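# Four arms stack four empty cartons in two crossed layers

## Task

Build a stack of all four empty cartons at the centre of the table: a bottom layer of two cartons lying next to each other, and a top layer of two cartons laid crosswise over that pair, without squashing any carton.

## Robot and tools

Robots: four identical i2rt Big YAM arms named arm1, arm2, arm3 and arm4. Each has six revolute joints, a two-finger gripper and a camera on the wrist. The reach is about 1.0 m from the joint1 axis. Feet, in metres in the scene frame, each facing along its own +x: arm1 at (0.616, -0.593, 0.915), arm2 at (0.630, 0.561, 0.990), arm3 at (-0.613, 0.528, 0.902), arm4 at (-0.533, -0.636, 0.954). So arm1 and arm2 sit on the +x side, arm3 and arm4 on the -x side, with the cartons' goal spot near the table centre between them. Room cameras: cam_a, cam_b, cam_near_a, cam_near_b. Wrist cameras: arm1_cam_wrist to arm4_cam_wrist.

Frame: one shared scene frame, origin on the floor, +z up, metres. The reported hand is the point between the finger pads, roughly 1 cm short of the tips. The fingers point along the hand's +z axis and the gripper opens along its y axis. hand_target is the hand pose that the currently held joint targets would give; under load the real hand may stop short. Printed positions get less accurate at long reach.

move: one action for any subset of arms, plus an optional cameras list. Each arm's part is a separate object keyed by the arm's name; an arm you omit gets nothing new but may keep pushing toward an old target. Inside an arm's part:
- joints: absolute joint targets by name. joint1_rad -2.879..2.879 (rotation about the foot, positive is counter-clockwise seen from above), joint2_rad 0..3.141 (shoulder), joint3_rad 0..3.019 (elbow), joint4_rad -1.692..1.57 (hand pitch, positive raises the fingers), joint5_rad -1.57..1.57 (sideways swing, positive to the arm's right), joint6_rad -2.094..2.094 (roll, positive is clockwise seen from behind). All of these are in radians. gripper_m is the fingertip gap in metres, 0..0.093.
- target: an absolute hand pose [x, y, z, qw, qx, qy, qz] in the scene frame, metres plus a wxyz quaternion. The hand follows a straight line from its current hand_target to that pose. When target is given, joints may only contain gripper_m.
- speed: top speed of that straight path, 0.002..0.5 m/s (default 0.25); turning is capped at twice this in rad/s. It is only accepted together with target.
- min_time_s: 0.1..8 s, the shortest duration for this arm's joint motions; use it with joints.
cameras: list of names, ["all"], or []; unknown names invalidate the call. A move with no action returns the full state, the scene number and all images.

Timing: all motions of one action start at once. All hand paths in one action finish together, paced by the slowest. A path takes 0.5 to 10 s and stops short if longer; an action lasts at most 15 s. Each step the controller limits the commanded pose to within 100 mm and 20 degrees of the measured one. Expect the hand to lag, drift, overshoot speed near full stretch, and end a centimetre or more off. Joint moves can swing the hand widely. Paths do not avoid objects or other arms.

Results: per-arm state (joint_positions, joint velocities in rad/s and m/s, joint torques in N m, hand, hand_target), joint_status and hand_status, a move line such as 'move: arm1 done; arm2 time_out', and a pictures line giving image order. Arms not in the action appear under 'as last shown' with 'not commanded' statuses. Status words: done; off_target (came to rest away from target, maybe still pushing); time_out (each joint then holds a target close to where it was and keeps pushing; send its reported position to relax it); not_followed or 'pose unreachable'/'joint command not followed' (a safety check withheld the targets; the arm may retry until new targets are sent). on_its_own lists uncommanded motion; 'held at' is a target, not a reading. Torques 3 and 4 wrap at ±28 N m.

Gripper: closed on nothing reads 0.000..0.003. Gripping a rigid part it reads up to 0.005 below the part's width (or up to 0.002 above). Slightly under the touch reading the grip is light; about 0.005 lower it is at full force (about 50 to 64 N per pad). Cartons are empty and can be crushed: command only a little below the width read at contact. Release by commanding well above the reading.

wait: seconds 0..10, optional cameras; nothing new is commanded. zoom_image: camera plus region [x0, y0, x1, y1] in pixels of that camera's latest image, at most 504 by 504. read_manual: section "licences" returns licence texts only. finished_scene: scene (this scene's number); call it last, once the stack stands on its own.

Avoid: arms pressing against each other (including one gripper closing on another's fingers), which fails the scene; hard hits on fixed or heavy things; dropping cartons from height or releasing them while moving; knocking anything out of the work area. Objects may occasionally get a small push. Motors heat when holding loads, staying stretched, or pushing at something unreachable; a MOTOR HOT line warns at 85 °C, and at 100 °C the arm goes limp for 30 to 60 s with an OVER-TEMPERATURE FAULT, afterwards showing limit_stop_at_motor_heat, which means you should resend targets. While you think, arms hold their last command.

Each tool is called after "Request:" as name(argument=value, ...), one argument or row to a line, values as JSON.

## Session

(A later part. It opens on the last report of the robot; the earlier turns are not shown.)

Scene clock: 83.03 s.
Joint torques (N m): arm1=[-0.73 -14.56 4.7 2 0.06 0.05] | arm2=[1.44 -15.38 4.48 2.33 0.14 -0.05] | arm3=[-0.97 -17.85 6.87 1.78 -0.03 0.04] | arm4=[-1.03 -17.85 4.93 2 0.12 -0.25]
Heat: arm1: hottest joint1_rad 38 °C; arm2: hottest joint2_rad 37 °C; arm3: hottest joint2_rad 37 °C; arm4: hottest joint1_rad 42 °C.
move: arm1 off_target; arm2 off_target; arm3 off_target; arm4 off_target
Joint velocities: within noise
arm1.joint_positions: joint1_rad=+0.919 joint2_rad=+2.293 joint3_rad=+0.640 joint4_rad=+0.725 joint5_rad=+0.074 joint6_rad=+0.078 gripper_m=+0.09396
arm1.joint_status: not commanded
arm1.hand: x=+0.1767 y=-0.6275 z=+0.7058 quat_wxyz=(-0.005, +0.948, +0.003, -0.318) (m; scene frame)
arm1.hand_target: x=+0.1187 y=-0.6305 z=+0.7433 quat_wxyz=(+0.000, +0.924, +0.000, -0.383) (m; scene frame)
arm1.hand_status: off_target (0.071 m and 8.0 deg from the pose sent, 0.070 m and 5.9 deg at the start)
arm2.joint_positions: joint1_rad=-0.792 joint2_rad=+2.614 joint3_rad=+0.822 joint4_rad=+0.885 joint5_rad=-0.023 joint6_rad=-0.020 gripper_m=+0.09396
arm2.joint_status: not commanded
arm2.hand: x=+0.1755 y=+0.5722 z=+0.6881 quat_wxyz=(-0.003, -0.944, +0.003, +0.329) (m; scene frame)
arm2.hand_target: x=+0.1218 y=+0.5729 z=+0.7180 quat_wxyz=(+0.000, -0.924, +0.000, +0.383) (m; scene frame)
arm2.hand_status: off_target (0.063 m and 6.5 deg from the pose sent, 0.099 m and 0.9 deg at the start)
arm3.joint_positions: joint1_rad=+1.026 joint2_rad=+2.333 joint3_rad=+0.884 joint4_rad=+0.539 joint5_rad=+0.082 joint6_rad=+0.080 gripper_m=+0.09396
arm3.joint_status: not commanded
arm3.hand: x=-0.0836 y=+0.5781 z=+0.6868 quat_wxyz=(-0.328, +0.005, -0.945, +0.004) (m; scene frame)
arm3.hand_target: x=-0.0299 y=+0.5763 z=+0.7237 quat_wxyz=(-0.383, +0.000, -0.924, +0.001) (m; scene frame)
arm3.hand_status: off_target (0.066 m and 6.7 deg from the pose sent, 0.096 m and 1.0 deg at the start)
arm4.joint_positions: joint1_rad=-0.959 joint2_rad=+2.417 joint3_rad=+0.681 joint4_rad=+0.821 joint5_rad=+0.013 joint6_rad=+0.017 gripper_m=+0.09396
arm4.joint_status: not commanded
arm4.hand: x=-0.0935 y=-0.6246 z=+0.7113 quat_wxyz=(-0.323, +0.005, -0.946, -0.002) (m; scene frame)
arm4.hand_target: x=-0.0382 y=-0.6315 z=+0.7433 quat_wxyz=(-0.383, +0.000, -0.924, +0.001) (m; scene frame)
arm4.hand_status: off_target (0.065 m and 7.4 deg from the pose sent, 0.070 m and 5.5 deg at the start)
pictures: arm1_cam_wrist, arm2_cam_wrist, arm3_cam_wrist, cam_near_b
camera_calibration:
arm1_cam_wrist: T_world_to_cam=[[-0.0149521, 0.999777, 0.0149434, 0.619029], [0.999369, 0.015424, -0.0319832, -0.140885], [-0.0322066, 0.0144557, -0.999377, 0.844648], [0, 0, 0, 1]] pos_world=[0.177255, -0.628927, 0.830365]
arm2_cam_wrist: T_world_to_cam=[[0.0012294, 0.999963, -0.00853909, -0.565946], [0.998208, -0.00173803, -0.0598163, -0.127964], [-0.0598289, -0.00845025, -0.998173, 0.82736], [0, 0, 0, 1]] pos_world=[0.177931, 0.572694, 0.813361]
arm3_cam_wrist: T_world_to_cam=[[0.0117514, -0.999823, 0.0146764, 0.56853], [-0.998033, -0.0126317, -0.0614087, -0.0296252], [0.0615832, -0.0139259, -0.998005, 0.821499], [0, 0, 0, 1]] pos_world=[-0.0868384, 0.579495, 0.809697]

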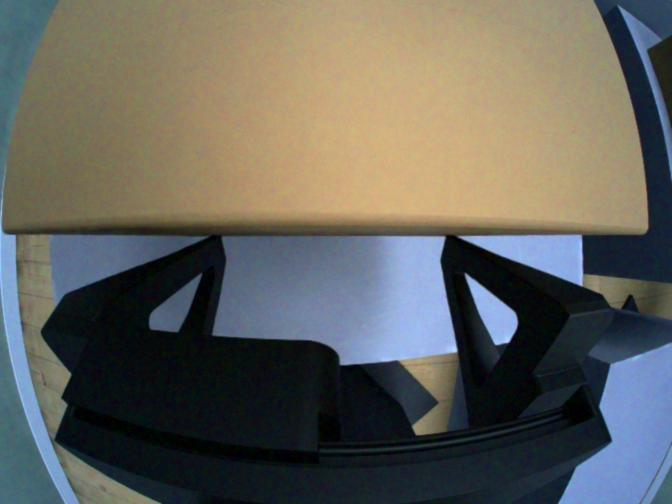

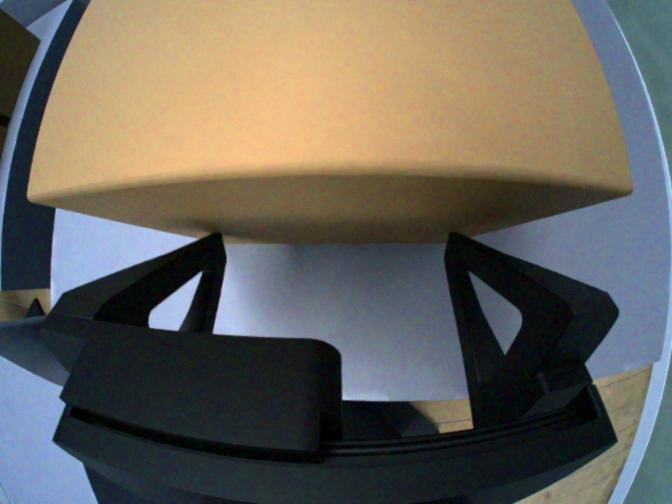

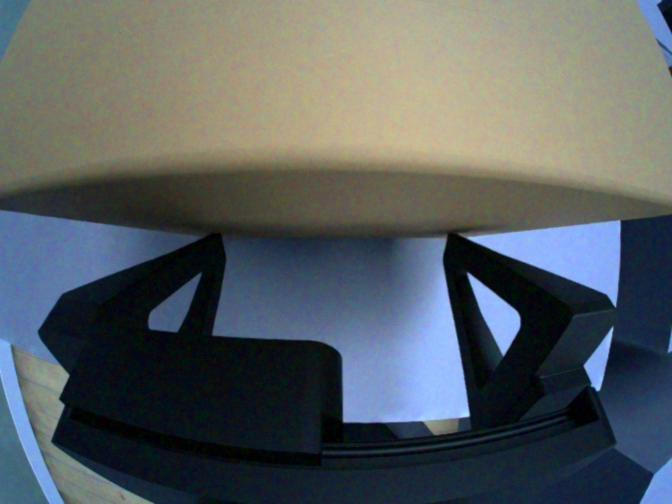

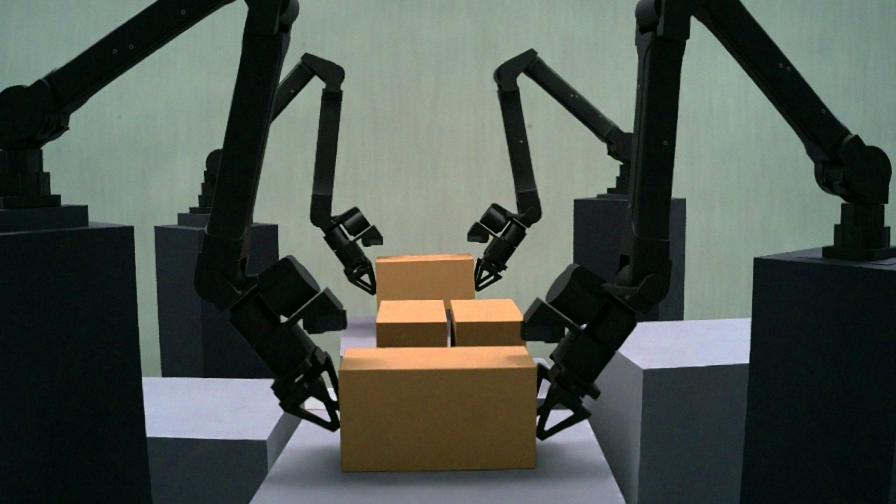

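Request:
move(
  arm2={"target":[0.119,0.573,0.885,0,0.9239,0,-0.3827],"speed":0.08},
  arm3={"target":[-0.026,0.577,0.910,0.3827,0,0.9239,0],"speed":0.08},
  arm1={"target":[0.115,-0.631,0.890,0,0.9239,0,-0.3827],"speed":0.08},
  arm4={"target":[-0.035,-0.631,0.890,0.3827,0,0.9239,0],"speed":0.08},
  cameras=["arm1_cam_wrist","arm2_cam_wrist","arm3_cam_wrist","arm4_cam_wrist","cam_near_b"],
)

Scene clock: 86.83 s.
Joint torques (N m): arm1=[-0.73 -13.16 7.73 3.11 0.13 0.03] | arm2=[0.91 -14.68 6.65 3.1 0.12 -0.01] | arm3=[-0.79 -17.26 10.32 2.82 0.11 0.06] | arm4=[-1.2 -16.26 8.34 2.95 0.19 -0.25]
Heat: arm1: hottest joint1_rad 38 °C; arm2: hottest joint2_rad 37 °C; arm3: hottest joint2_rad 37 °C; arm4: hottest joint1_rad 42 °C.
move: arm1 off_target; arm2 off_target; arm3 off_target; arm4 off_target
Joint velocities: within noise
arm1.joint_positions: joint1_rad=+0.919 joint2_rad=+1.791 joint3_rad=+0.564 joint4_rad=+0.259 joint5_rad=+0.073 joint6_rad=+0.080 gripper_m=+0.09396
arm1.joint_status: not commanded
arm1.hand: x=+0.1768 y=-0.6276 z=+0.8367 quat_wxyz=(-0.006, +0.954, +0.003, -0.299) (m; scene frame)
arm1.hand_target: x=+0.1204 y=-0.6304 z=+0.8927 quat_wxyz=(-0.001, +0.924, +0.000, -0.382) (m; scene frame)
arm1.hand_status: off_target (0.082 m and 10.3 deg from the pose sent, 0.194 m and 8.0 deg at the start)
arm2.joint_positions: joint1_rad=-0.792 joint2_rad=+2.083 joint3_rad=+0.627 joint4_rad=+0.521 joint5_rad=-0.023 joint6_rad=-0.020 gripper_m=+0.09396
arm2.joint_status: not commanded
arm2.hand: x=+0.1712 y=+0.5726 z=+0.8419 quat_wxyz=(-0.003, -0.949, +0.003, +0.316) (m; scene frame)
arm2.hand_target: x=+0.1222 y=+0.5728 z=+0.8866 quat_wxyz=(+0.000, -0.924, +0.000, +0.383) (m; scene frame)
arm2.hand_status: off_target (0.068 m and 8.1 deg from the pose sent, 0.205 m and 6.5 deg at the start)
arm3.joint_positions: joint1_rad=+1.026 joint2_rad=+1.844 joint3_rad=+0.817 joint4_rad=+0.070 joint5_rad=+0.081 joint6_rad=+0.080 gripper_m=+0.09396
arm3.joint_status: not commanded
arm3.hand: x=-0.0854 y=+0.5776 z=+0.8514 quat_wxyz=(-0.306, +0.007, -0.952, +0.006) (m; scene frame)
arm3.hand_target: x=-0.0323 y=+0.5762 z=+0.9134 quat_wxyz=(-0.383, +0.000, -0.924, +0.001) (m; scene frame)
arm3.hand_status: off_target (0.083 m and 9.4 deg from the pose sent, 0.231 m and 6.7 deg at the start)
arm4.joint_positions: joint1_rad=-0.959 joint2_rad=+1.910 joint3_rad=+0.560 joint4_rad=+0.405 joint5_rad=+0.012 joint6_rad=+0.017 gripper_m=+0.09396
arm4.joint_status: not commanded
arm4.hand: x=-0.0918 y=-0.6246 z=+0.8453 quat_wxyz=(-0.308, +0.005, -0.951, -0.002) (m; scene frame)
arm4.hand_target: x=-0.0392 y=-0.6313 z=+0.8923 quat_wxyz=(-0.383, +0.000, -0.924, +0.001) (m; scene frame)
arm4.hand_status: off_target (0.073 m and 9.1 deg from the pose sent, 0.188 m and 7.4 deg at the start)
pictures: arm1_cam_wrist, arm2_cam_wrist, arm3_cam_wrist, arm4_cam_wrist, cam_near_b
camera_calibration:
arm1_cam_wrist: T_world_to_cam=[[-0.014465, 0.99976, 0.0164585, 0.615752], [0.999869, 0.0143427, 0.00752794, -0.170682], [0.00729007, 0.0165653, -0.999836, 0.970143], [0, 0, 0, 1]] pos_world=[0.172494, -0.629227, 0.961135]
arm2_cam_wrist: T_world_to_cam=[[0.00145136, 0.999955, -0.00940181, -0.564322], [0.999485, -0.00175184, -0.0320315, -0.138163], [-0.0320466, -0.00935049, -0.999443, 0.977444], [0, 0, 0, 1]] pos_world=[0.170234, 0.573194, 0.967168]
arm3_cam_wrist: T_world_to_cam=[[0.0136475, -0.999736, 0.0185038, 0.56243], [-0.999796, -0.0139197, -0.014661, -0.0604851], [0.0149147, -0.0183, -0.999721, 0.985945], [0, 0, 0, 1]] pos_world=[-0.0828536, 0.579483, 0.974376]
arm4_cam_wrist: T_world_to_cam=[[0.0220605, -0.999754, 0.00206993, -0.627184], [-0.999717, -0.0220781, -0.00890359, -0.0943916], [0.00894711, -0.00187292, -0.999958, 0.967612], [0, 0, 0, 1]] pos_world=[-0.0891862, -0.627301, 0.968029]

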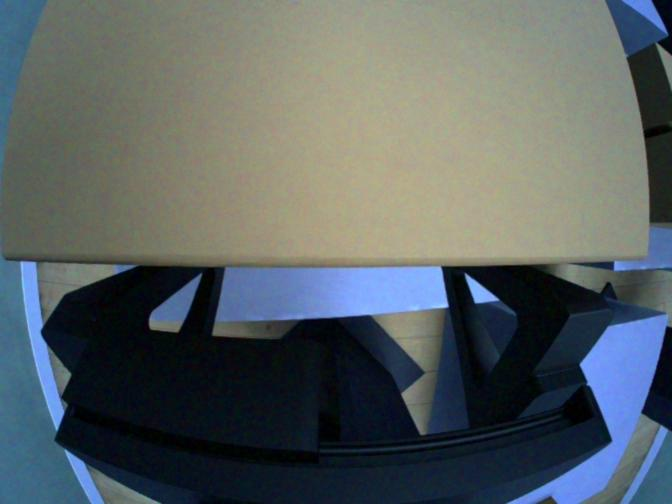

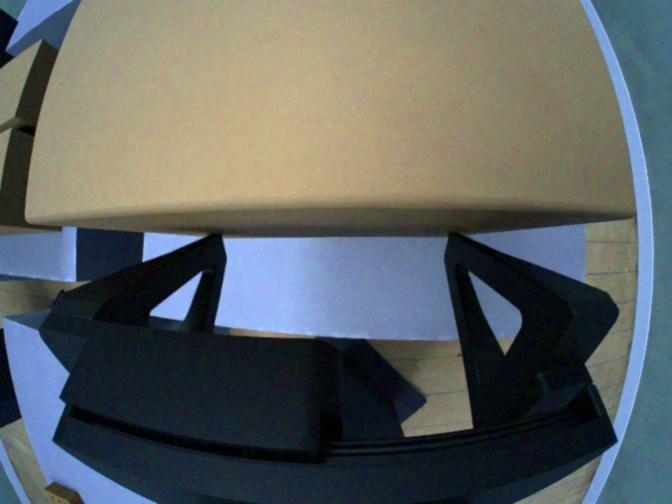

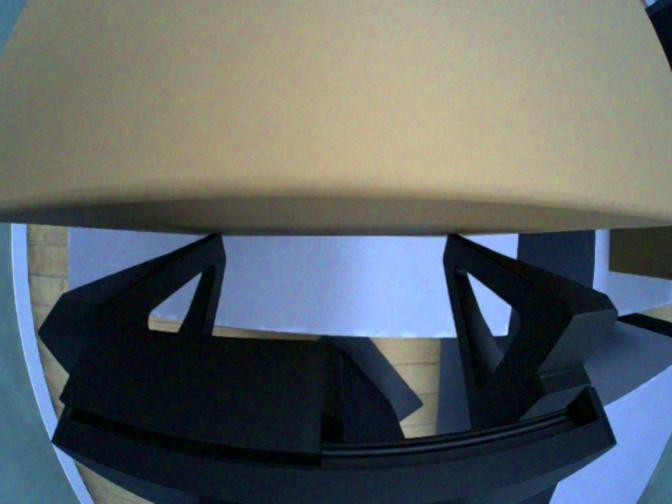

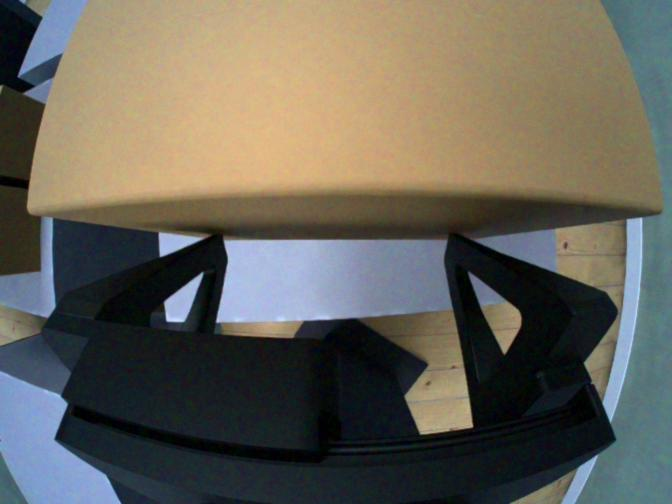

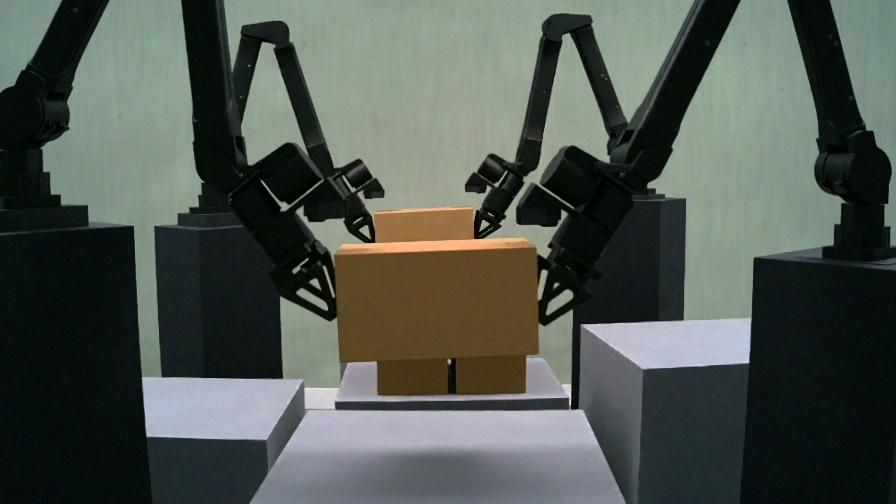

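Request:
move(
  arm2={"target":[0.090,0.330,0.895,0,0.9239,0,-0.3827],"speed":0.07},
  arm3={"target":[-0.055,0.334,0.918,0.3827,0,0.9239,0],"speed":0.07},
  cameras=["arm2_cam_wrist","arm3_cam_wrist","cam_near_b"],
)

Scene clock: 92.23 s.
Joint torques (N m): arm1=[-0.67 -13.39 7.75 3.06 0.13 0.03] | arm2=[0.26 -12.1 12.21 2.55 0.69 -0.22] | arm3=[0.21 -14.04 12.51 2.18 -0.6 0.41] | arm4=[-1.03 -16.21 8.38 2.96 0.18 -0.24]
Heat: arm1: hottest joint1_rad 38 °C; arm2: hottest joint2_rad 37 °C; arm3: hottest joint2_rad 38 °C; arm4: hottest joint1_rad 42 °C.
move: arm2 off_target; arm3 off_target
Joint velocities: within noise
arm1, arm4: as last shown
arm1.hand_target: x=+0.1204 y=-0.6304 z=+0.8926 quat_wxyz=(-0.001, +0.924, +0.000, -0.382) (m; scene frame)
arm2.joint_positions: joint1_rad=-0.242 joint2_rad=+2.075 joint3_rad=+0.845 joint4_rad=+0.255 joint5_rad=+0.339 joint6_rad=+0.397 gripper_m=+0.09396
arm2.joint_status: not commanded
arm2.hand: x=+0.1432 y=+0.3520 z=+0.8663 quat_wxyz=(+0.017, -0.942, -0.007, +0.334) (m; scene frame)
arm2.hand_target: x=+0.0946 y=+0.3321 z=+0.8992 quat_wxyz=(+0.000, -0.924, +0.000, +0.383) (m; scene frame)
arm2.hand_status: off_target (0.064 m and 6.3 deg from the pose sent, 0.261 m and 8.1 deg at the start)
arm3.joint_positions: joint1_rad=+0.488 joint2_rad=+1.795 joint3_rad=+0.829 joint4_rad=-0.003 joint5_rad=-0.280 joint6_rad=-0.335 gripper_m=+0.09396
arm3.joint_status: not commanded
arm3.hand: x=-0.1127 y=+0.3583 z=+0.8744 quat_wxyz=(-0.324, +0.002, -0.946, -0.018) (m; scene frame)
arm3.hand_target: x=-0.0619 y=+0.3363 z=+0.9226 quat_wxyz=(-0.383, +0.001, -0.924, +0.000) (m; scene frame)
arm3.hand_status: off_target (0.076 m and 7.5 deg from the pose sent, 0.254 m and 9.4 deg at the start)
pictures: arm2_cam_wrist, arm3_cam_wrist, cam_near_b
camera_calibration:
arm2_cam_wrist: T_world_to_cam=[[-0.00371604, 0.999402, 0.0343791, -0.380432], [0.997517, 0.00612232, -0.0701541, -0.0792382], [-0.0703226, 0.0340331, -0.996944, 0.986933], [0, 0, 0, 1]] pos_world=[0.147032, 0.347101, 0.991437]
arm3_cam_wrist: T_world_to_cam=[[0.0195941, -0.999381, -0.0292083, 0.385349], [-0.998454, -0.0180396, -0.0525668, -0.0556702], [0.0520074, 0.0301932, -0.99819, 0.990778], [0, 0, 0, 1]] pos_world=[-0.114663, 0.354191, 0.997314]

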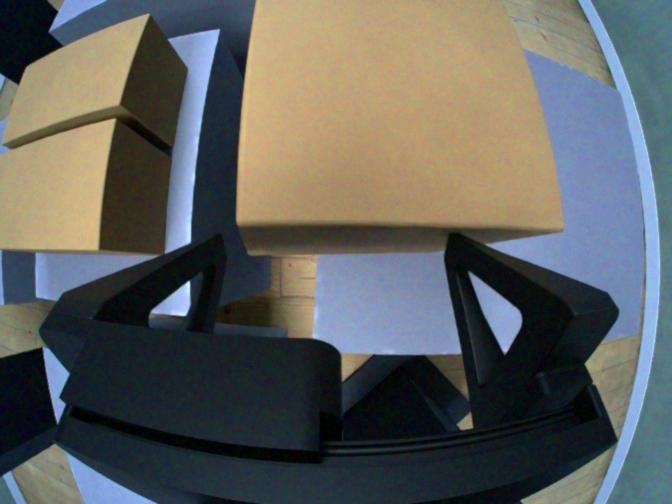

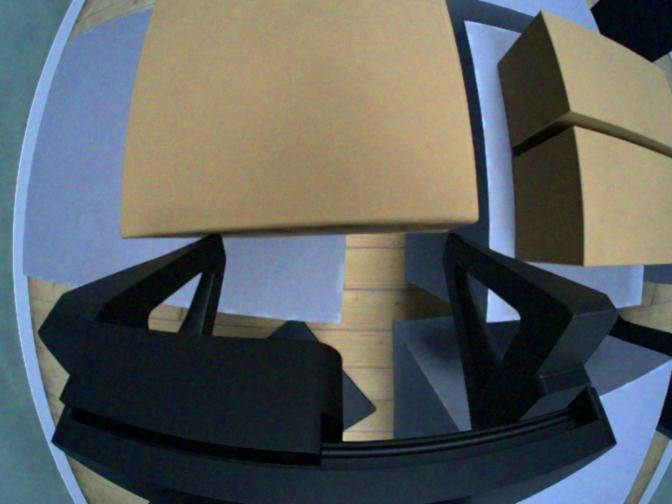

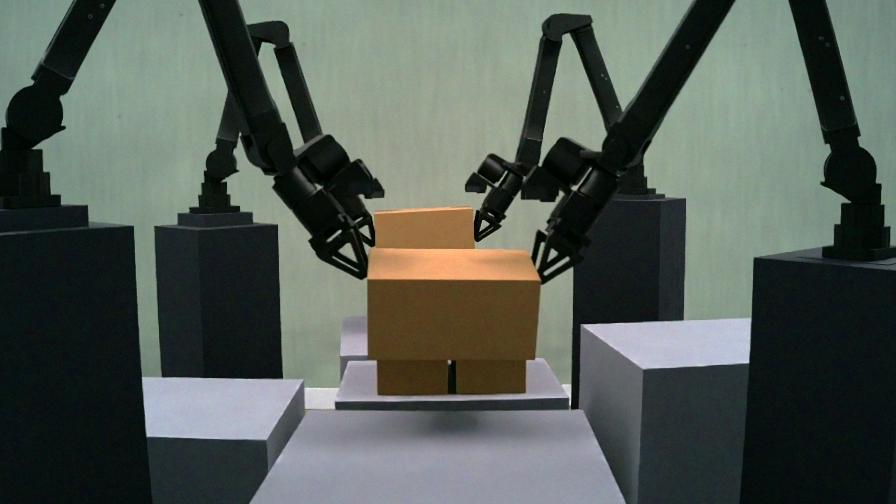

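Request:
move(
  arm2={"target":[0.090,0.330,0.945,0,0.9239,0,-0.3827],"speed":0.07},
  arm3={"target":[-0.055,0.334,0.970,0.3827,0,0.9239,0],"speed":0.07},
)

Request:
move(
  arm2={"target":[0.090,0.150,0.945,0,0.9239,0,-0.3827],"speed":0.06},
  arm3={"target":[-0.055,0.154,0.970,0.3827,0,0.9239,0],"speed":0.06},
  cameras=["arm2_cam_wrist","arm3_cam_wrist","cam_near_b","cam_near_a"],
)

Scene clock: 101.40 s.
Joint torques (N m): arm1=[-0.73 -13.39 7.73 3.03 0.13 0.03] | arm2=[-0.15 -14.8 11.97 2.39 0.58 -0.27] | arm3=[0.38 -15.56 13.26 2.04 -0.49 0.42] | arm4=[-0.85 -16.5 8.35 2.99 0.17 -0.25]
Heat: arm1: hottest joint1_rad 38 °C; arm2: hottest joint2_rad 38 °C; arm3: hottest joint3_rad 40 °C; arm4: hottest joint1_rad 42 °C.
move: arm2 off_target; arm3 off_target
Joint velocities: within noise
arm1, arm4: as last shown
arm2.joint_positions: joint1_rad=-0.242 joint2_rad=+1.988 joint3_rad=+0.847 joint4_rad=+0.137 joint5_rad=+0.342 joint6_rad=+0.398 gripper_m=+0.09396
arm2.joint_status: not commanded
arm2.hand: x=+0.1442 y=+0.3531 z=+0.8956 quat_wxyz=(+0.024, -0.946, -0.008, +0.323) (m; scene frame)
arm2.hand_target: x=+0.0950 y=+0.3325 z=+0.9483 quat_wxyz=(+0.001, -0.924, +0.000, +0.383) (m; scene frame)
arm2.hand_status: off_target (0.077 m and 7.9 deg from the pose sent, 0.097 m and 6.3 deg at the start)
arm3.joint_positions: joint1_rad=+0.488 joint2_rad=+1.712 joint3_rad=+0.862 joint4_rad=-0.142 joint5_rad=-0.283 joint6_rad=-0.335 gripper_m=+0.09396
arm3.joint_status: not commanded
arm3.hand: x=-0.1125 y=+0.3585 z=+0.9098 quat_wxyz=(-0.314, +0.001, -0.949, -0.024) (m; scene frame)
arm3.hand_target: x=-0.0629 y=+0.3369 z=+0.9741 quat_wxyz=(-0.383, +0.001, -0.924, -0.001) (m; scene frame)
arm3.hand_status: off_target (0.087 m and 8.8 deg from the pose sent, 0.114 m and 7.5 deg at the start)
pictures: none

Scene clock: 105.10 s.
Joint torques (N m): arm1=[-0.67 -13.39 7.75 3.06 0.14 0.03] | arm2=[-2.73 -13.92 15.12 2.29 1.37 -0.21] | arm3=[2.02 -16.85 14.42 2.25 -1.29 0.56] | arm4=[-1.08 -16.44 8.31 2.92 0.17 -0.24]
Heat: arm1: hottest joint3_rad 39 °C; arm2: hottest joint2_rad 38 °C; arm3: hottest joint3_rad 41 °C; arm4: hottest joint1_rad 42 °C.
move: arm2 off_target; arm3 off_target
Joint velocities: within noise
arm1, arm4: as last shown
arm2.joint_positions: joint1_rad=+0.061 joint2_rad=+2.119 joint3_rad=+1.200 joint4_rad=-0.156 joint5_rad=+0.494 joint6_rad=+0.641 gripper_m=+0.09396
arm2.joint_status: not commanded
arm2.hand: x=+0.1478 y=+0.1665 z=+0.9093 quat_wxyz=(+0.017, -0.940, -0.024, +0.339) (m; scene frame)
arm2.hand_target: x=+0.0947 y=+0.1550 z=+0.9487 quat_wxyz=(+0.001, -0.924, +0.001, +0.383) (m; scene frame)
arm2.hand_status: off_target (0.070 m and 6.3 deg from the pose sent, 0.216 m and 7.8 deg at the start)
arm3.joint_positions: joint1_rad=+0.175 joint2_rad=+1.894 joint3_rad=+1.182 joint4_rad=-0.354 joint5_rad=-0.456 joint6_rad=-0.586 gripper_m=+0.09396
arm3.joint_status: not commanded
arm3.hand: x=-0.1100 y=+0.1801 z=+0.9188 quat_wxyz=(-0.328, -0.012, -0.944, -0.027) (m; scene frame)
arm3.hand_target: x=-0.0620 y=+0.1595 z=+0.9739 quat_wxyz=(-0.383, +0.001, -0.924, -0.001) (m; scene frame)
arm3.hand_status: off_target (0.080 m and 7.5 deg from the pose sent, 0.221 m and 8.8 deg at the start)
pictures: arm2_cam_wrist, arm3_cam_wrist, cam_near_a, cam_near_b
camera_calibration:
arm2_cam_wrist: T_world_to_cam=[[-0.0356571, 0.998218, 0.0478388, -0.203853], [0.996059, 0.0393883, -0.0794655, -0.0764563], [-0.0812082, 0.0448168, -0.995689, 1.03511], [0, 0, 0, 1]] pos_world=[0.152946, 0.160111, 1.03433]
arm3_cam_wrist: T_world_to_cam=[[-0.00119553, -0.998485, -0.0550204, 0.229797], [-0.998109, 0.00457293, -0.0612996, -0.049971], [0.0614583, 0.0548431, -0.996602, 1.03544], [0, 0, 0, 1]] pos_world=[-0.113238, 0.172891, 1.0415]

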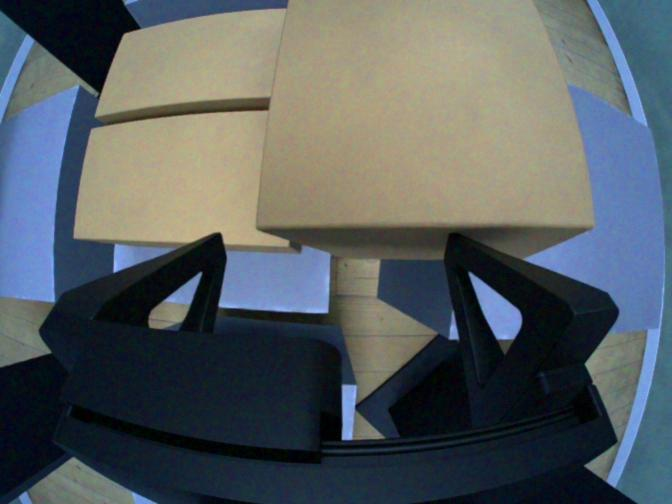

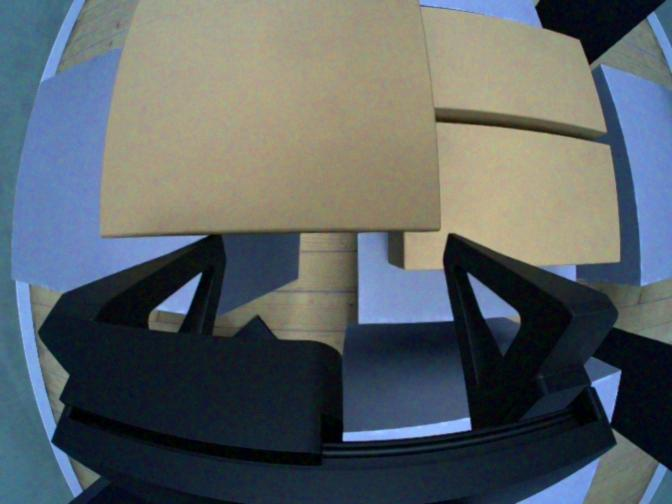

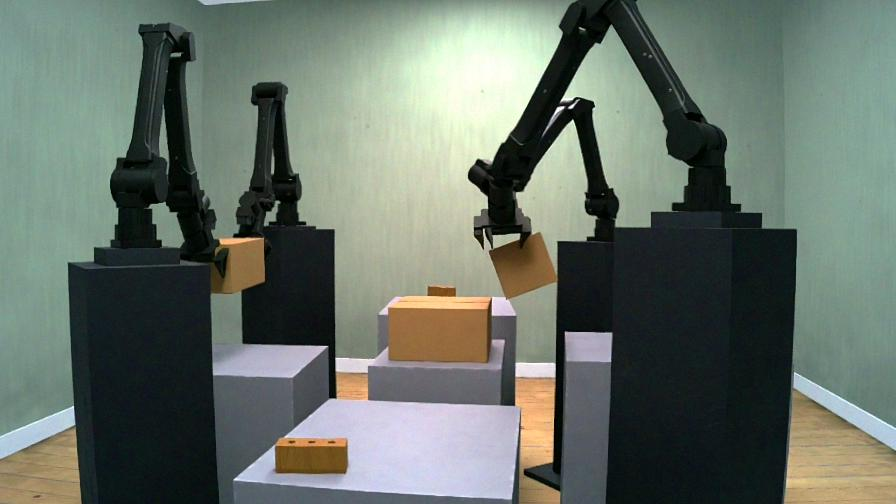

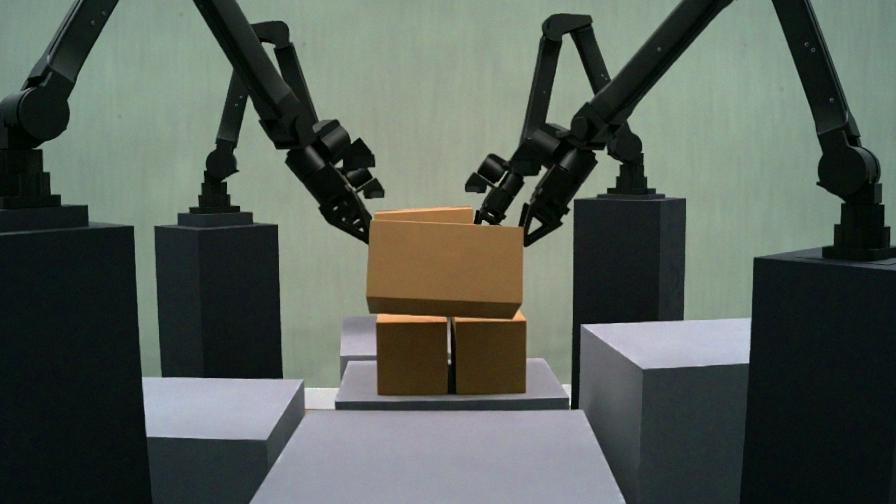

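Request:
move(
  arm2={"target":[0.090,-0.030,0.960,0,0.9239,0,-0.3827],"speed":0.05},
  arm3={"target":[-0.060,-0.030,0.985,0.3827,0,0.9239,0],"speed":0.05},
  cameras=["arm2_cam_wrist","arm3_cam_wrist","cam_near_b","cam_near_a"],
)

Scene clock: 110.73 s.
Joint torques (N m): arm1=[-0.67 -13.45 7.75 3.06 0.13 0.03] | arm2=[-4.6 -19.14 16.44 1.52 1.64 -0.2] | arm3=[3.66 -21.42 14.31 1.48 -1.72 0.47] | arm4=[-1.08 -16.26 8.32 2.99 0.17 -0.26]
Heat: arm1: hottest joint3_rad 39 °C; arm2: hottest joint2_rad 39 °C; arm3: hottest joint3_rad 44 °C; arm4: hottest joint1_rad 42 °C.
move: arm2 off_target; arm3 off_target
Joint velocities: within noise
arm1, arm4: as last shown
arm2.joint_positions: joint1_rad=+0.257 joint2_rad=+2.386 joint3_rad=+1.801 joint4_rad=-0.565 joint5_rad=+0.585 joint6_rad=+0.816 gripper_m=+0.09396
arm2.joint_status: not commanded
arm2.hand: x=+0.1512 y=-0.0272 z=+0.9247 quat_wxyz=(+0.012, -0.936, -0.033, +0.349) (m; scene frame)
arm2.hand_target: x=+0.0943 y=-0.0238 z=+0.9623 quat_wxyz=(+0.000, -0.924, +0.000, +0.384) (m; scene frame)
arm2.hand_status: off_target (0.071 m and 5.8 deg from the pose sent, 0.211 m and 6.3 deg at the start)
arm3.joint_positions: joint1_rad=-0.049 joint2_rad=+2.193 joint3_rad=+1.766 joint4_rad=-0.702 joint5_rad=-0.564 joint6_rad=-0.776 gripper_m=+0.09396
arm3.joint_status: not commanded
arm3.hand: x=-0.1097 y=-0.0223 z=+0.9416 quat_wxyz=(-0.345, -0.023, -0.938, -0.018) (m; scene frame)
arm3.hand_target: x=-0.0645 y=-0.0245 z=+0.9869 quat_wxyz=(-0.383, +0.001, -0.924, -0.001) (m; scene frame)
arm3.hand_status: off_target (0.066 m and 5.8 deg from the pose sent, 0.226 m and 7.5 deg at the start)
pictures: arm2_cam_wrist, arm3_cam_wrist, cam_near_a, cam_near_b
camera_calibration:
arm2_cam_wrist: T_world_to_cam=[[-0.0555608, 0.997422, 0.0454116, -0.00591331], [0.9931, 0.0599098, -0.10081, -0.0503751], [-0.103271, 0.0394972, -0.993869, 1.06084], [0, 0, 0, 1]] pos_world=[0.159252, -0.0329841, 1.04952]
arm3_cam_wrist: T_world_to_cam=[[-0.0270983, -0.998563, -0.0462326, 0.0177706], [-0.994891, 0.0314402, -0.0959315, -0.0137712], [0.0972473, 0.0433969, -0.994314, 1.07073], [0, 0, 0, 1]] pos_world=[-0.117345, -0.0282885, 1.06415]

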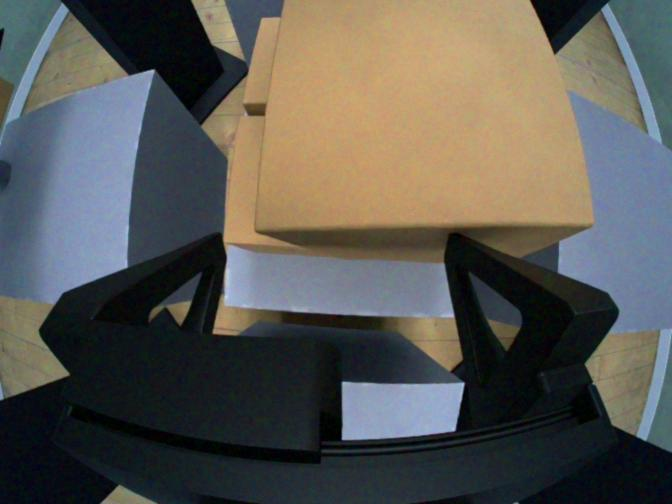

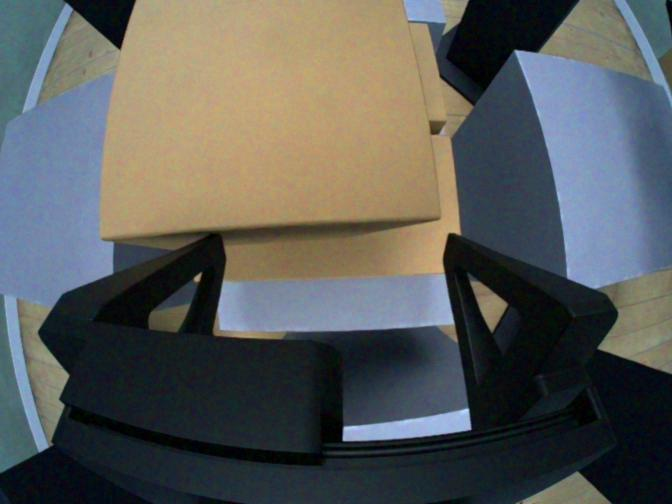

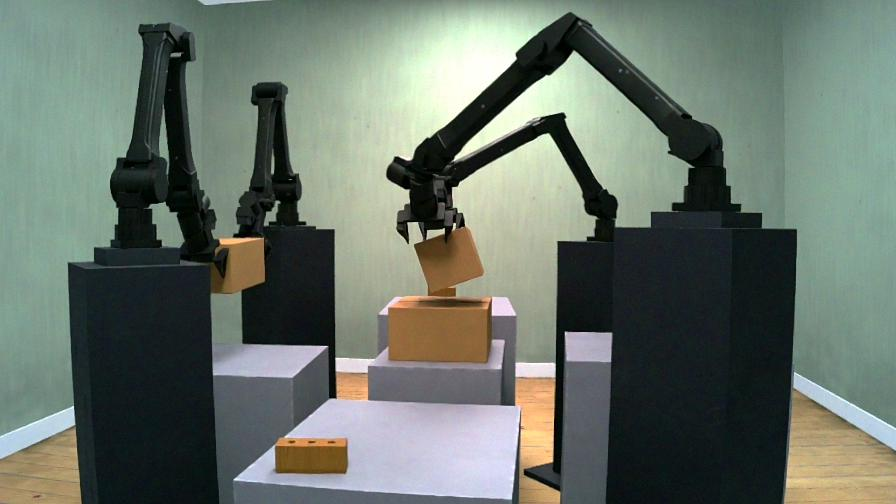

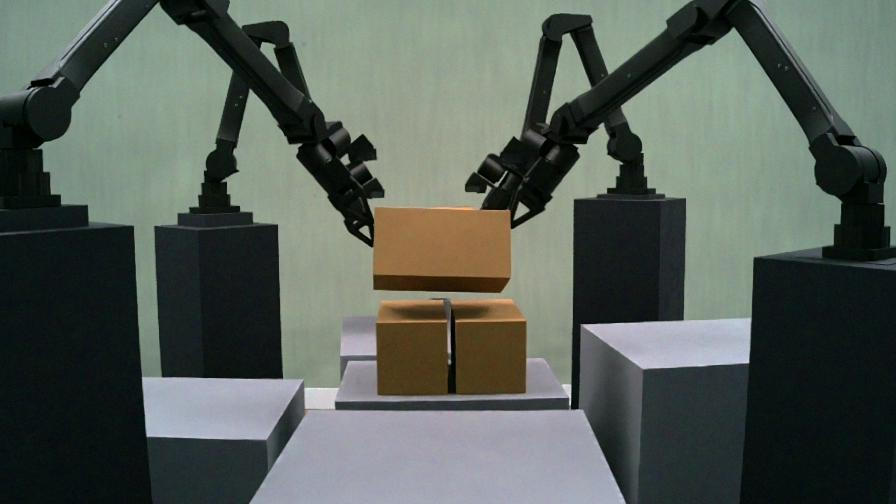

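Request:
move(
  arm2={"target":[0.090,0.005,0.930,0,0.9239,0,-0.3827],"speed":0.05},
  arm3={"target":[-0.060,0.005,0.955,0.3827,0,0.9239,0],"speed":0.05},
)

Request:
move(
  arm2={"target":[0.090,0.005,0.895,0,0.9239,0,-0.3827],"speed":0.04},
  arm3={"target":[-0.060,0.005,0.920,0.3827,0,0.9239,0],"speed":0.04},
  cameras=["cam_near_b","cam_near_a"],
)

Scene clock: 113.23 s.
Joint torques (N m): arm1=[-0.67 -13.39 7.75 3.06 0.13 0.03] | arm2=[-6.18 -19.08 9.06 3.17 1.06 -0.42] | arm3=[5.6 -23.3 10 2.61 -1.28 0.66] | arm4=[-0.91 -16.38 8.34 2.99 0.18 -0.24]
Heat: arm1: hottest joint3_rad 39 °C; arm2: hottest joint2_rad 39 °C; arm3: hottest joint3_rad 44 °C; arm4: hottest joint1_rad 42 °C.
move: arm2 off_target; arm3 off_target
Joint velocities: within noise
arm1, arm4: as last shown
arm2.joint_positions: joint1_rad=+0.248 joint2_rad=+2.386 joint3_rad=+1.755 joint4_rad=-0.470 joint5_rad=+0.585 joint6_rad=+0.802 gripper_m=+0.09396
arm2.joint_status: not commanded
arm2.hand: x=+0.1460 y=-0.0231 z=+0.9153 quat_wxyz=(-0.003, -0.932, -0.028, +0.362) (m; scene frame)
arm2.hand_target: x=+0.0933 y=+0.0076 z=+0.9305 quat_wxyz=(+0.002, -0.924, +0.001, +0.383) (m; scene frame)
arm2.hand_status: off_target (0.064 m and 4.1 deg from the pose sent, 0.069 m and 5.8 deg at the start)
arm3.joint_positions: joint1_rad=-0.042 joint2_rad=+2.193 joint3_rad=+1.677 joint4_rad=-0.600 joint5_rad=-0.560 joint6_rad=-0.759 gripper_m=+0.09396
arm3.joint_status: not commanded
arm3.hand: x=-0.1138 y=-0.0088 z=+0.9121 quat_wxyz=(-0.347, -0.027, -0.937, -0.016) (m; scene frame)
arm3.hand_target: x=-0.0634 y=+0.0087 z=+0.9561 quat_wxyz=(-0.383, +0.001, -0.924, -0.002) (m; scene frame)
arm3.hand_status: off_target (0.070 m and 5.7 deg from the pose sent, 0.058 m and 5.8 deg at the start)
pictures: none

Scene clock: 114.77 s.
Joint torques (N m): arm1=[-0.67 -13.39 7.75 3.08 0.13 0.03] | arm2=[-6.24 -18.67 9.55 3.38 1.26 -0.4] | arm3=[5.42 -21.3 10.19 2.67 -1.28 0.59] | arm4=[-1.08 -16.44 8.34 2.95 0.17 -0.24]
Heat: arm1: hottest joint3_rad 40 °C; arm2: hottest joint2_rad 39 °C; arm3: hottest joint3_rad 44 °C; arm4: hottest joint1_rad 42 °C.
move: arm2 off_target; arm3 off_target
Joint velocities: within noise
arm1, arm4: as last shown
arm2.joint_positions: joint1_rad=+0.247 joint2_rad=+2.434 joint3_rad=+1.747 joint4_rad=-0.420 joint5_rad=+0.580 joint6_rad=+0.802 gripper_m=+0.09396
arm2.joint_status: not commanded
arm2.hand: x=+0.1482 y=-0.0189 z=+0.8808 quat_wxyz=(-0.001, -0.933, -0.030, +0.359) (m; scene frame)
arm2.hand_target: x=+0.0935 y=+0.0081 z=+0.8962 quat_wxyz=(+0.002, -0.924, +0.001, +0.383) (m; scene frame)
arm2.hand_status: off_target (0.064 m and 4.5 deg from the pose sent, 0.066 m and 4.1 deg at the start)
arm3.joint_positions: joint1_rad=-0.040 joint2_rad=+2.210 joint3_rad=+1.650 joint4_rad=-0.533 joint5_rad=-0.558 joint6_rad=-0.757 gripper_m=+0.09396
arm3.joint_status: not commanded
arm3.hand: x=-0.1124 y=-0.0082 z=+0.8956 quat_wxyz=(-0.353, -0.023, -0.935, -0.007) (m; scene frame)
arm3.hand_target: x=-0.0632 y=+0.0086 z=+0.9213 quat_wxyz=(-0.383, +0.001, -0.924, -0.002) (m; scene frame)
arm3.hand_status: off_target (0.059 m and 4.6 deg from the pose sent, 0.056 m and 5.7 deg at the start)
pictures: cam_near_a, cam_near_b

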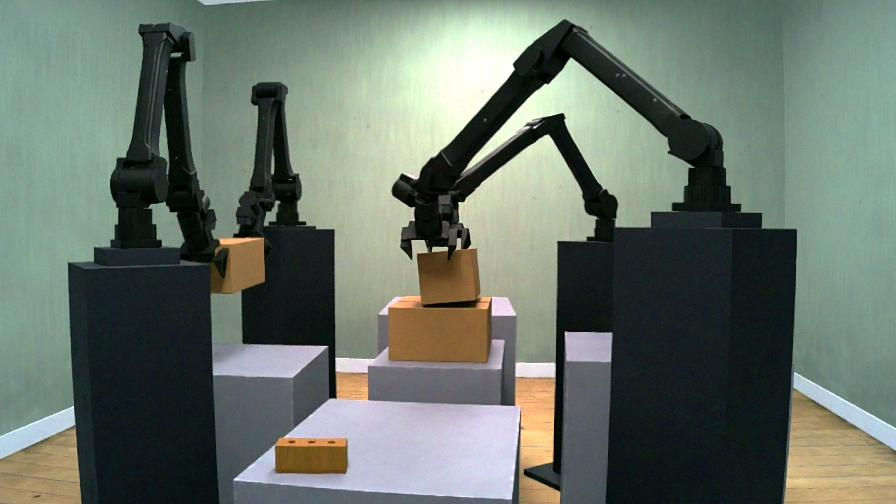

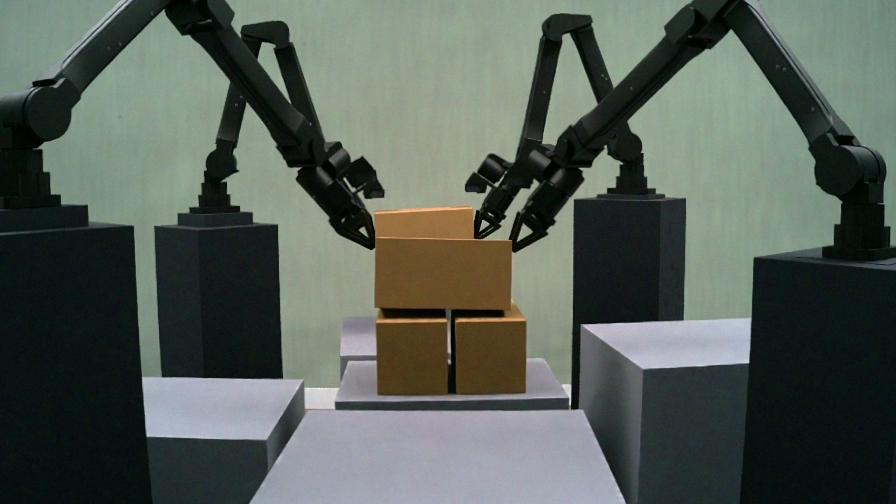

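Request:
move(
  arm2={"target":[0.090,0.005,0.915,0,0.9239,0,-0.3827],"speed":0.05},
  arm3={"target":[-0.060,0.005,0.945,0.3827,0,0.9239,0],"speed":0.05},
)

Request:
move(
  arm2={"target":[0.090,0.048,0.915,0,0.9239,0,-0.3827],"speed":0.05},
  arm3={"target":[-0.060,0.042,0.945,0.3827,0,0.9239,0],"speed":0.05},
)

Request:
move(
  arm2={"target":[0.090,0.048,0.880,0,0.9239,0,-0.3827],"speed":0.04},
  arm3={"target":[-0.060,0.042,0.900,0.3827,0,0.9239,0],"speed":0.04},
  cameras=["arm2_cam_wrist","cam_near_b","cam_near_a"],
)

Scene clock: 117.40 s.
Joint torques (N m): arm1=[-0.73 -13.39 7.72 3.07 0.13 0.03] | arm2=[-5.83 -21.19 9.62 2.19 1.24 -0.4] | arm3=[5.36 -23.77 11 1.51 -1.31 0.56] | arm4=[-1.03 -16.32 8.39 2.95 0.17 -0.24]
Heat: arm1: hottest joint3_rad 40 °C; arm2: hottest joint2_rad 39 °C; arm3: hottest joint3_rad 45 °C; arm4: hottest joint1_rad 42 °C.
move: arm2 off_target; arm3 off_target
Joint velocities: within noise
arm1, arm4: as last shown
arm2.joint_positions: joint1_rad=+0.246 joint2_rad=+2.434 joint3_rad=+1.747 joint4_rad=-0.420 joint5_rad=+0.580 joint6_rad=+0.801 gripper_m=+0.09396
arm2.joint_status: not commanded
arm2.hand: x=+0.1473 y=-0.0181 z=+0.8808 quat_wxyz=(-0.001, -0.933, -0.029, +0.359) (m; scene frame)
arm2.hand_target: x=+0.0927 y=+0.0075 z=+0.9151 quat_wxyz=(+0.001, -0.924, +0.001, +0.383) (m; scene frame)
arm2.hand_status: off_target (0.071 m and 4.5 deg from the pose sent, 0.072 m and 4.5 deg at the start)
arm3.joint_positions: joint1_rad=-0.040 joint2_rad=+2.210 joint3_rad=+1.650 joint4_rad=-0.547 joint5_rad=-0.558 joint6_rad=-0.753 gripper_m=+0.09396
arm3.joint_status: not commanded
arm3.hand: x=-0.1139 y=-0.0060 z=+0.8943 quat_wxyz=(-0.349, -0.027, -0.937, -0.013) (m; scene frame)
arm3.hand_target: x=-0.0637 y=+0.0088 z=+0.9457 quat_wxyz=(-0.383, +0.001, -0.924, -0.002) (m; scene frame)
arm3.hand_status: off_target (0.075 m and 5.4 deg from the pose sent, 0.073 m and 4.6 deg at the start)
pictures: none

Scene clock: 118.87 s.
Joint torques (N m): arm1=[-0.67 -13.45 7.73 3.06 0.13 0.03] | arm2=[-5.54 -21.95 8.64 3.38 0.98 -0.42] | arm3=[6.12 -22.3 9.09 2.58 -1.15 0.56] | arm4=[-0.97 -16.32 8.32 2.97 0.19 -0.23]
Heat: arm1: hottest joint3_rad 40 °C; arm2: hottest joint2_rad 39 °C; arm3: hottest joint3_rad 45 °C; arm4: hottest joint1_rad 42 °C.
move: arm2 off_target; arm3 off_target
Joint velocities: within noise
arm1.joint_positions: joint1_rad=+0.919 joint2_rad=+1.791 joint3_rad=+0.564 joint4_rad=+0.259 joint5_rad=+0.073 joint6_rad=+0.080 gripper_m=+0.09396
arm1.joint_status: not commanded
arm1.hand: x=+0.1768 y=-0.6276 z=+0.8367 quat_wxyz=(-0.006, +0.954, +0.003, -0.299) (m; scene frame)
arm1.hand_target: x=+0.1204 y=-0.6304 z=+0.8926 quat_wxyz=(-0.001, +0.924, +0.000, -0.382) (m; scene frame)
arm1.hand_status: not commanded
arm2.joint_positions: joint1_rad=+0.196 joint2_rad=+2.387 joint3_rad=+1.591 joint4_rad=-0.351 joint5_rad=+0.569 joint6_rad=+0.767 gripper_m=+0.09396
arm2.joint_status: not commanded
arm2.hand: x=+0.1462 y=+0.0420 z=+0.8614 quat_wxyz=(+0.025, -0.938, -0.029, +0.344) (m; scene frame)
arm2.hand_target: x=+0.0928 y=+0.0517 z=+0.9153 quat_wxyz=(+0.003, -0.924, +0.001, +0.384) (m; scene frame)
arm2.hand_status: off_target (0.078 m and 6.5 deg from the pose sent, 0.094 m and 4.5 deg at the start)
arm3.joint_positions: joint1_rad=-0.013 joint2_rad=+2.139 joint3_rad=+1.558 joint4_rad=-0.499 joint5_rad=-0.541 joint6_rad=-0.717 gripper_m=+0.09396
arm3.joint_status: not commanded
arm3.hand: x=-0.1130 y=+0.0200 z=+0.9077 quat_wxyz=(-0.351, -0.030, -0.936, -0.009) (m; scene frame)
arm3.hand_target: x=-0.0634 y=+0.0449 z=+0.9453 quat_wxyz=(-0.383, +0.001, -0.924, -0.002) (m; scene frame)
arm3.hand_status: off_target (0.068 m and 5.3 deg from the pose sent, 0.088 m and 5.4 deg at the start)
arm4.joint_positions: joint1_rad=-0.959 joint2_rad=+1.910 joint3_rad=+0.560 joint4_rad=+0.405 joint5_rad=+0.012 joint6_rad=+0.017 gripper_m=+0.09396
arm4.joint_status: not commanded
arm4.hand: x=-0.0918 y=-0.6246 z=+0.8453 quat_wxyz=(-0.308, +0.005, -0.951, -0.002) (m; scene frame)
arm4.hand_target: x=-0.0392 y=-0.6313 z=+0.8923 quat_wxyz=(-0.383, +0.000, -0.924, +0.001) (m; scene frame)
arm4.hand_status: not commanded
pictures: none

Scene clock: 120.50 s.
Joint torques (N m): arm1=[-0.67 -13.45 7.73 3.07 0.13 0.03] | arm2=[-5.3 -17.08 10.22 4.4 1.1 -0.45] | arm3=[5.95 -19.55 9.54 3.06 -1.4 0.54] | arm4=[-1.08 -16.38 8.34 2.96 0.17 -0.27]
Heat: arm1: hottest joint3_rad 40 °C; arm2: hottest joint2_rad 40 °C; arm3: hottest joint3_rad 45 °C; arm4: hottest joint1_rad 42 °C.
move: arm2 off_target; arm3 off_target
Joint velocities: within noise
arm1, arm4: as last shown
arm2.joint_positions: joint1_rad=+0.195 joint2_rad=+2.385 joint3_rad=+1.584 joint4_rad=-0.312 joint5_rad=+0.565 joint6_rad=+0.766 gripper_m=+0.09396
arm2.joint_status: not commanded
arm2.hand: x=+0.1434 y=+0.0382 z=+0.8632 quat_wxyz=(+0.011, -0.936, -0.025, +0.351) (m; scene frame)
arm2.hand_target: x=+0.0929 y=+0.0517 z=+0.8820 quat_wxyz=(+0.002, -0.924, +0.001, +0.383) (m; scene frame)
arm2.hand_status: off_target (0.057 m and 4.9 deg from the pose sent, 0.059 m and 6.5 deg at the start)
arm3.joint_positions: joint1_rad=-0.012 joint2_rad=+2.162 joint3_rad=+1.522 joint4_rad=-0.427 joint5_rad=-0.535 joint6_rad=-0.716 gripper_m=+0.09396
arm3.joint_status: not commanded
arm3.hand: x=-0.1149 y=+0.0235 z=+0.8844 quat_wxyz=(-0.353, -0.028, -0.935, -0.002) (m; scene frame)
arm3.hand_target: x=-0.0636 y=+0.0456 z=+0.9015 quat_wxyz=(-0.383, +0.001, -0.924, -0.002) (m; scene frame)
arm3.hand_status: off_target (0.060 m and 4.9 deg from the pose sent, 0.058 m and 5.3 deg at the start)
pictures: arm2_cam_wrist, cam_near_a, cam_near_b
camera_calibration:
arm2_cam_wrist: T_world_to_cam=[[-0.0402459, 0.998488, 0.0374474, -0.064152], [0.993415, 0.0440088, -0.105784, -0.0477824], [-0.107272, 0.0329434, -0.993684, 0.997077], [0, 0, 0, 1]] pos_world=[0.151844, 0.0333107, 0.988127]

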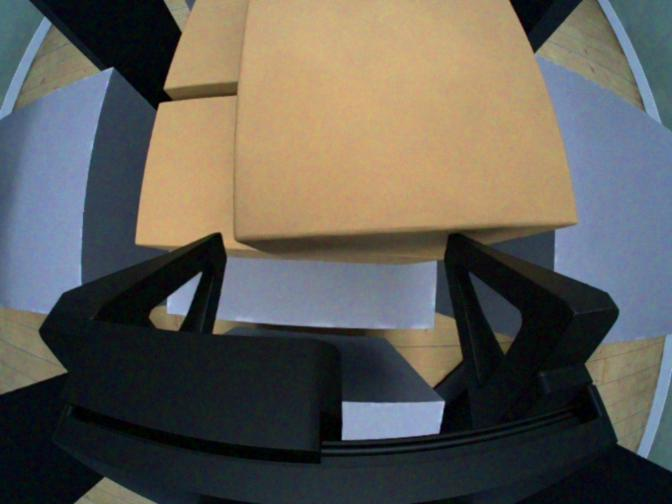

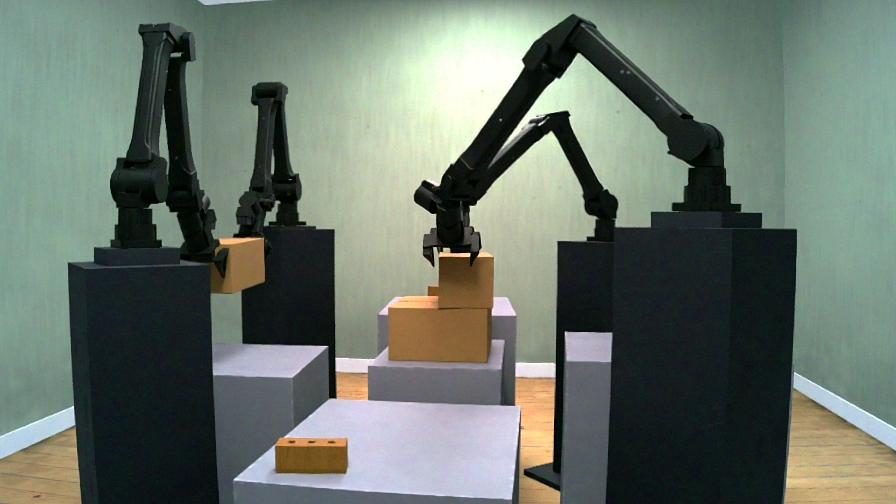

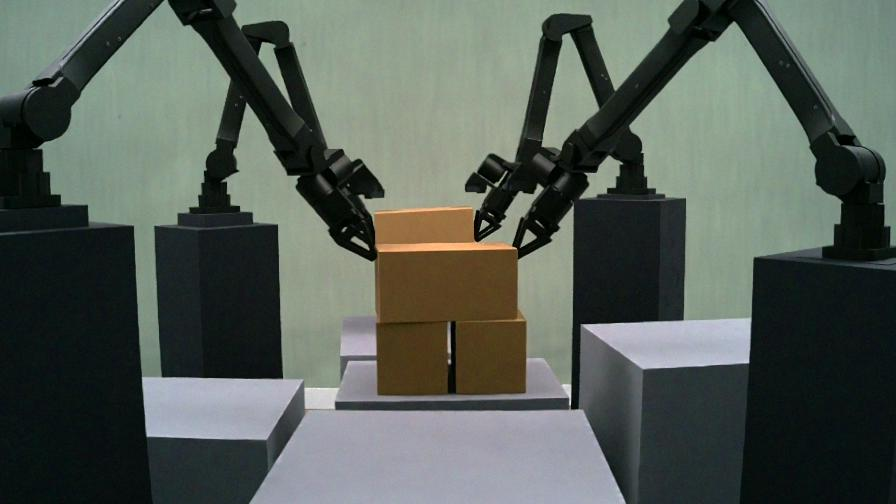

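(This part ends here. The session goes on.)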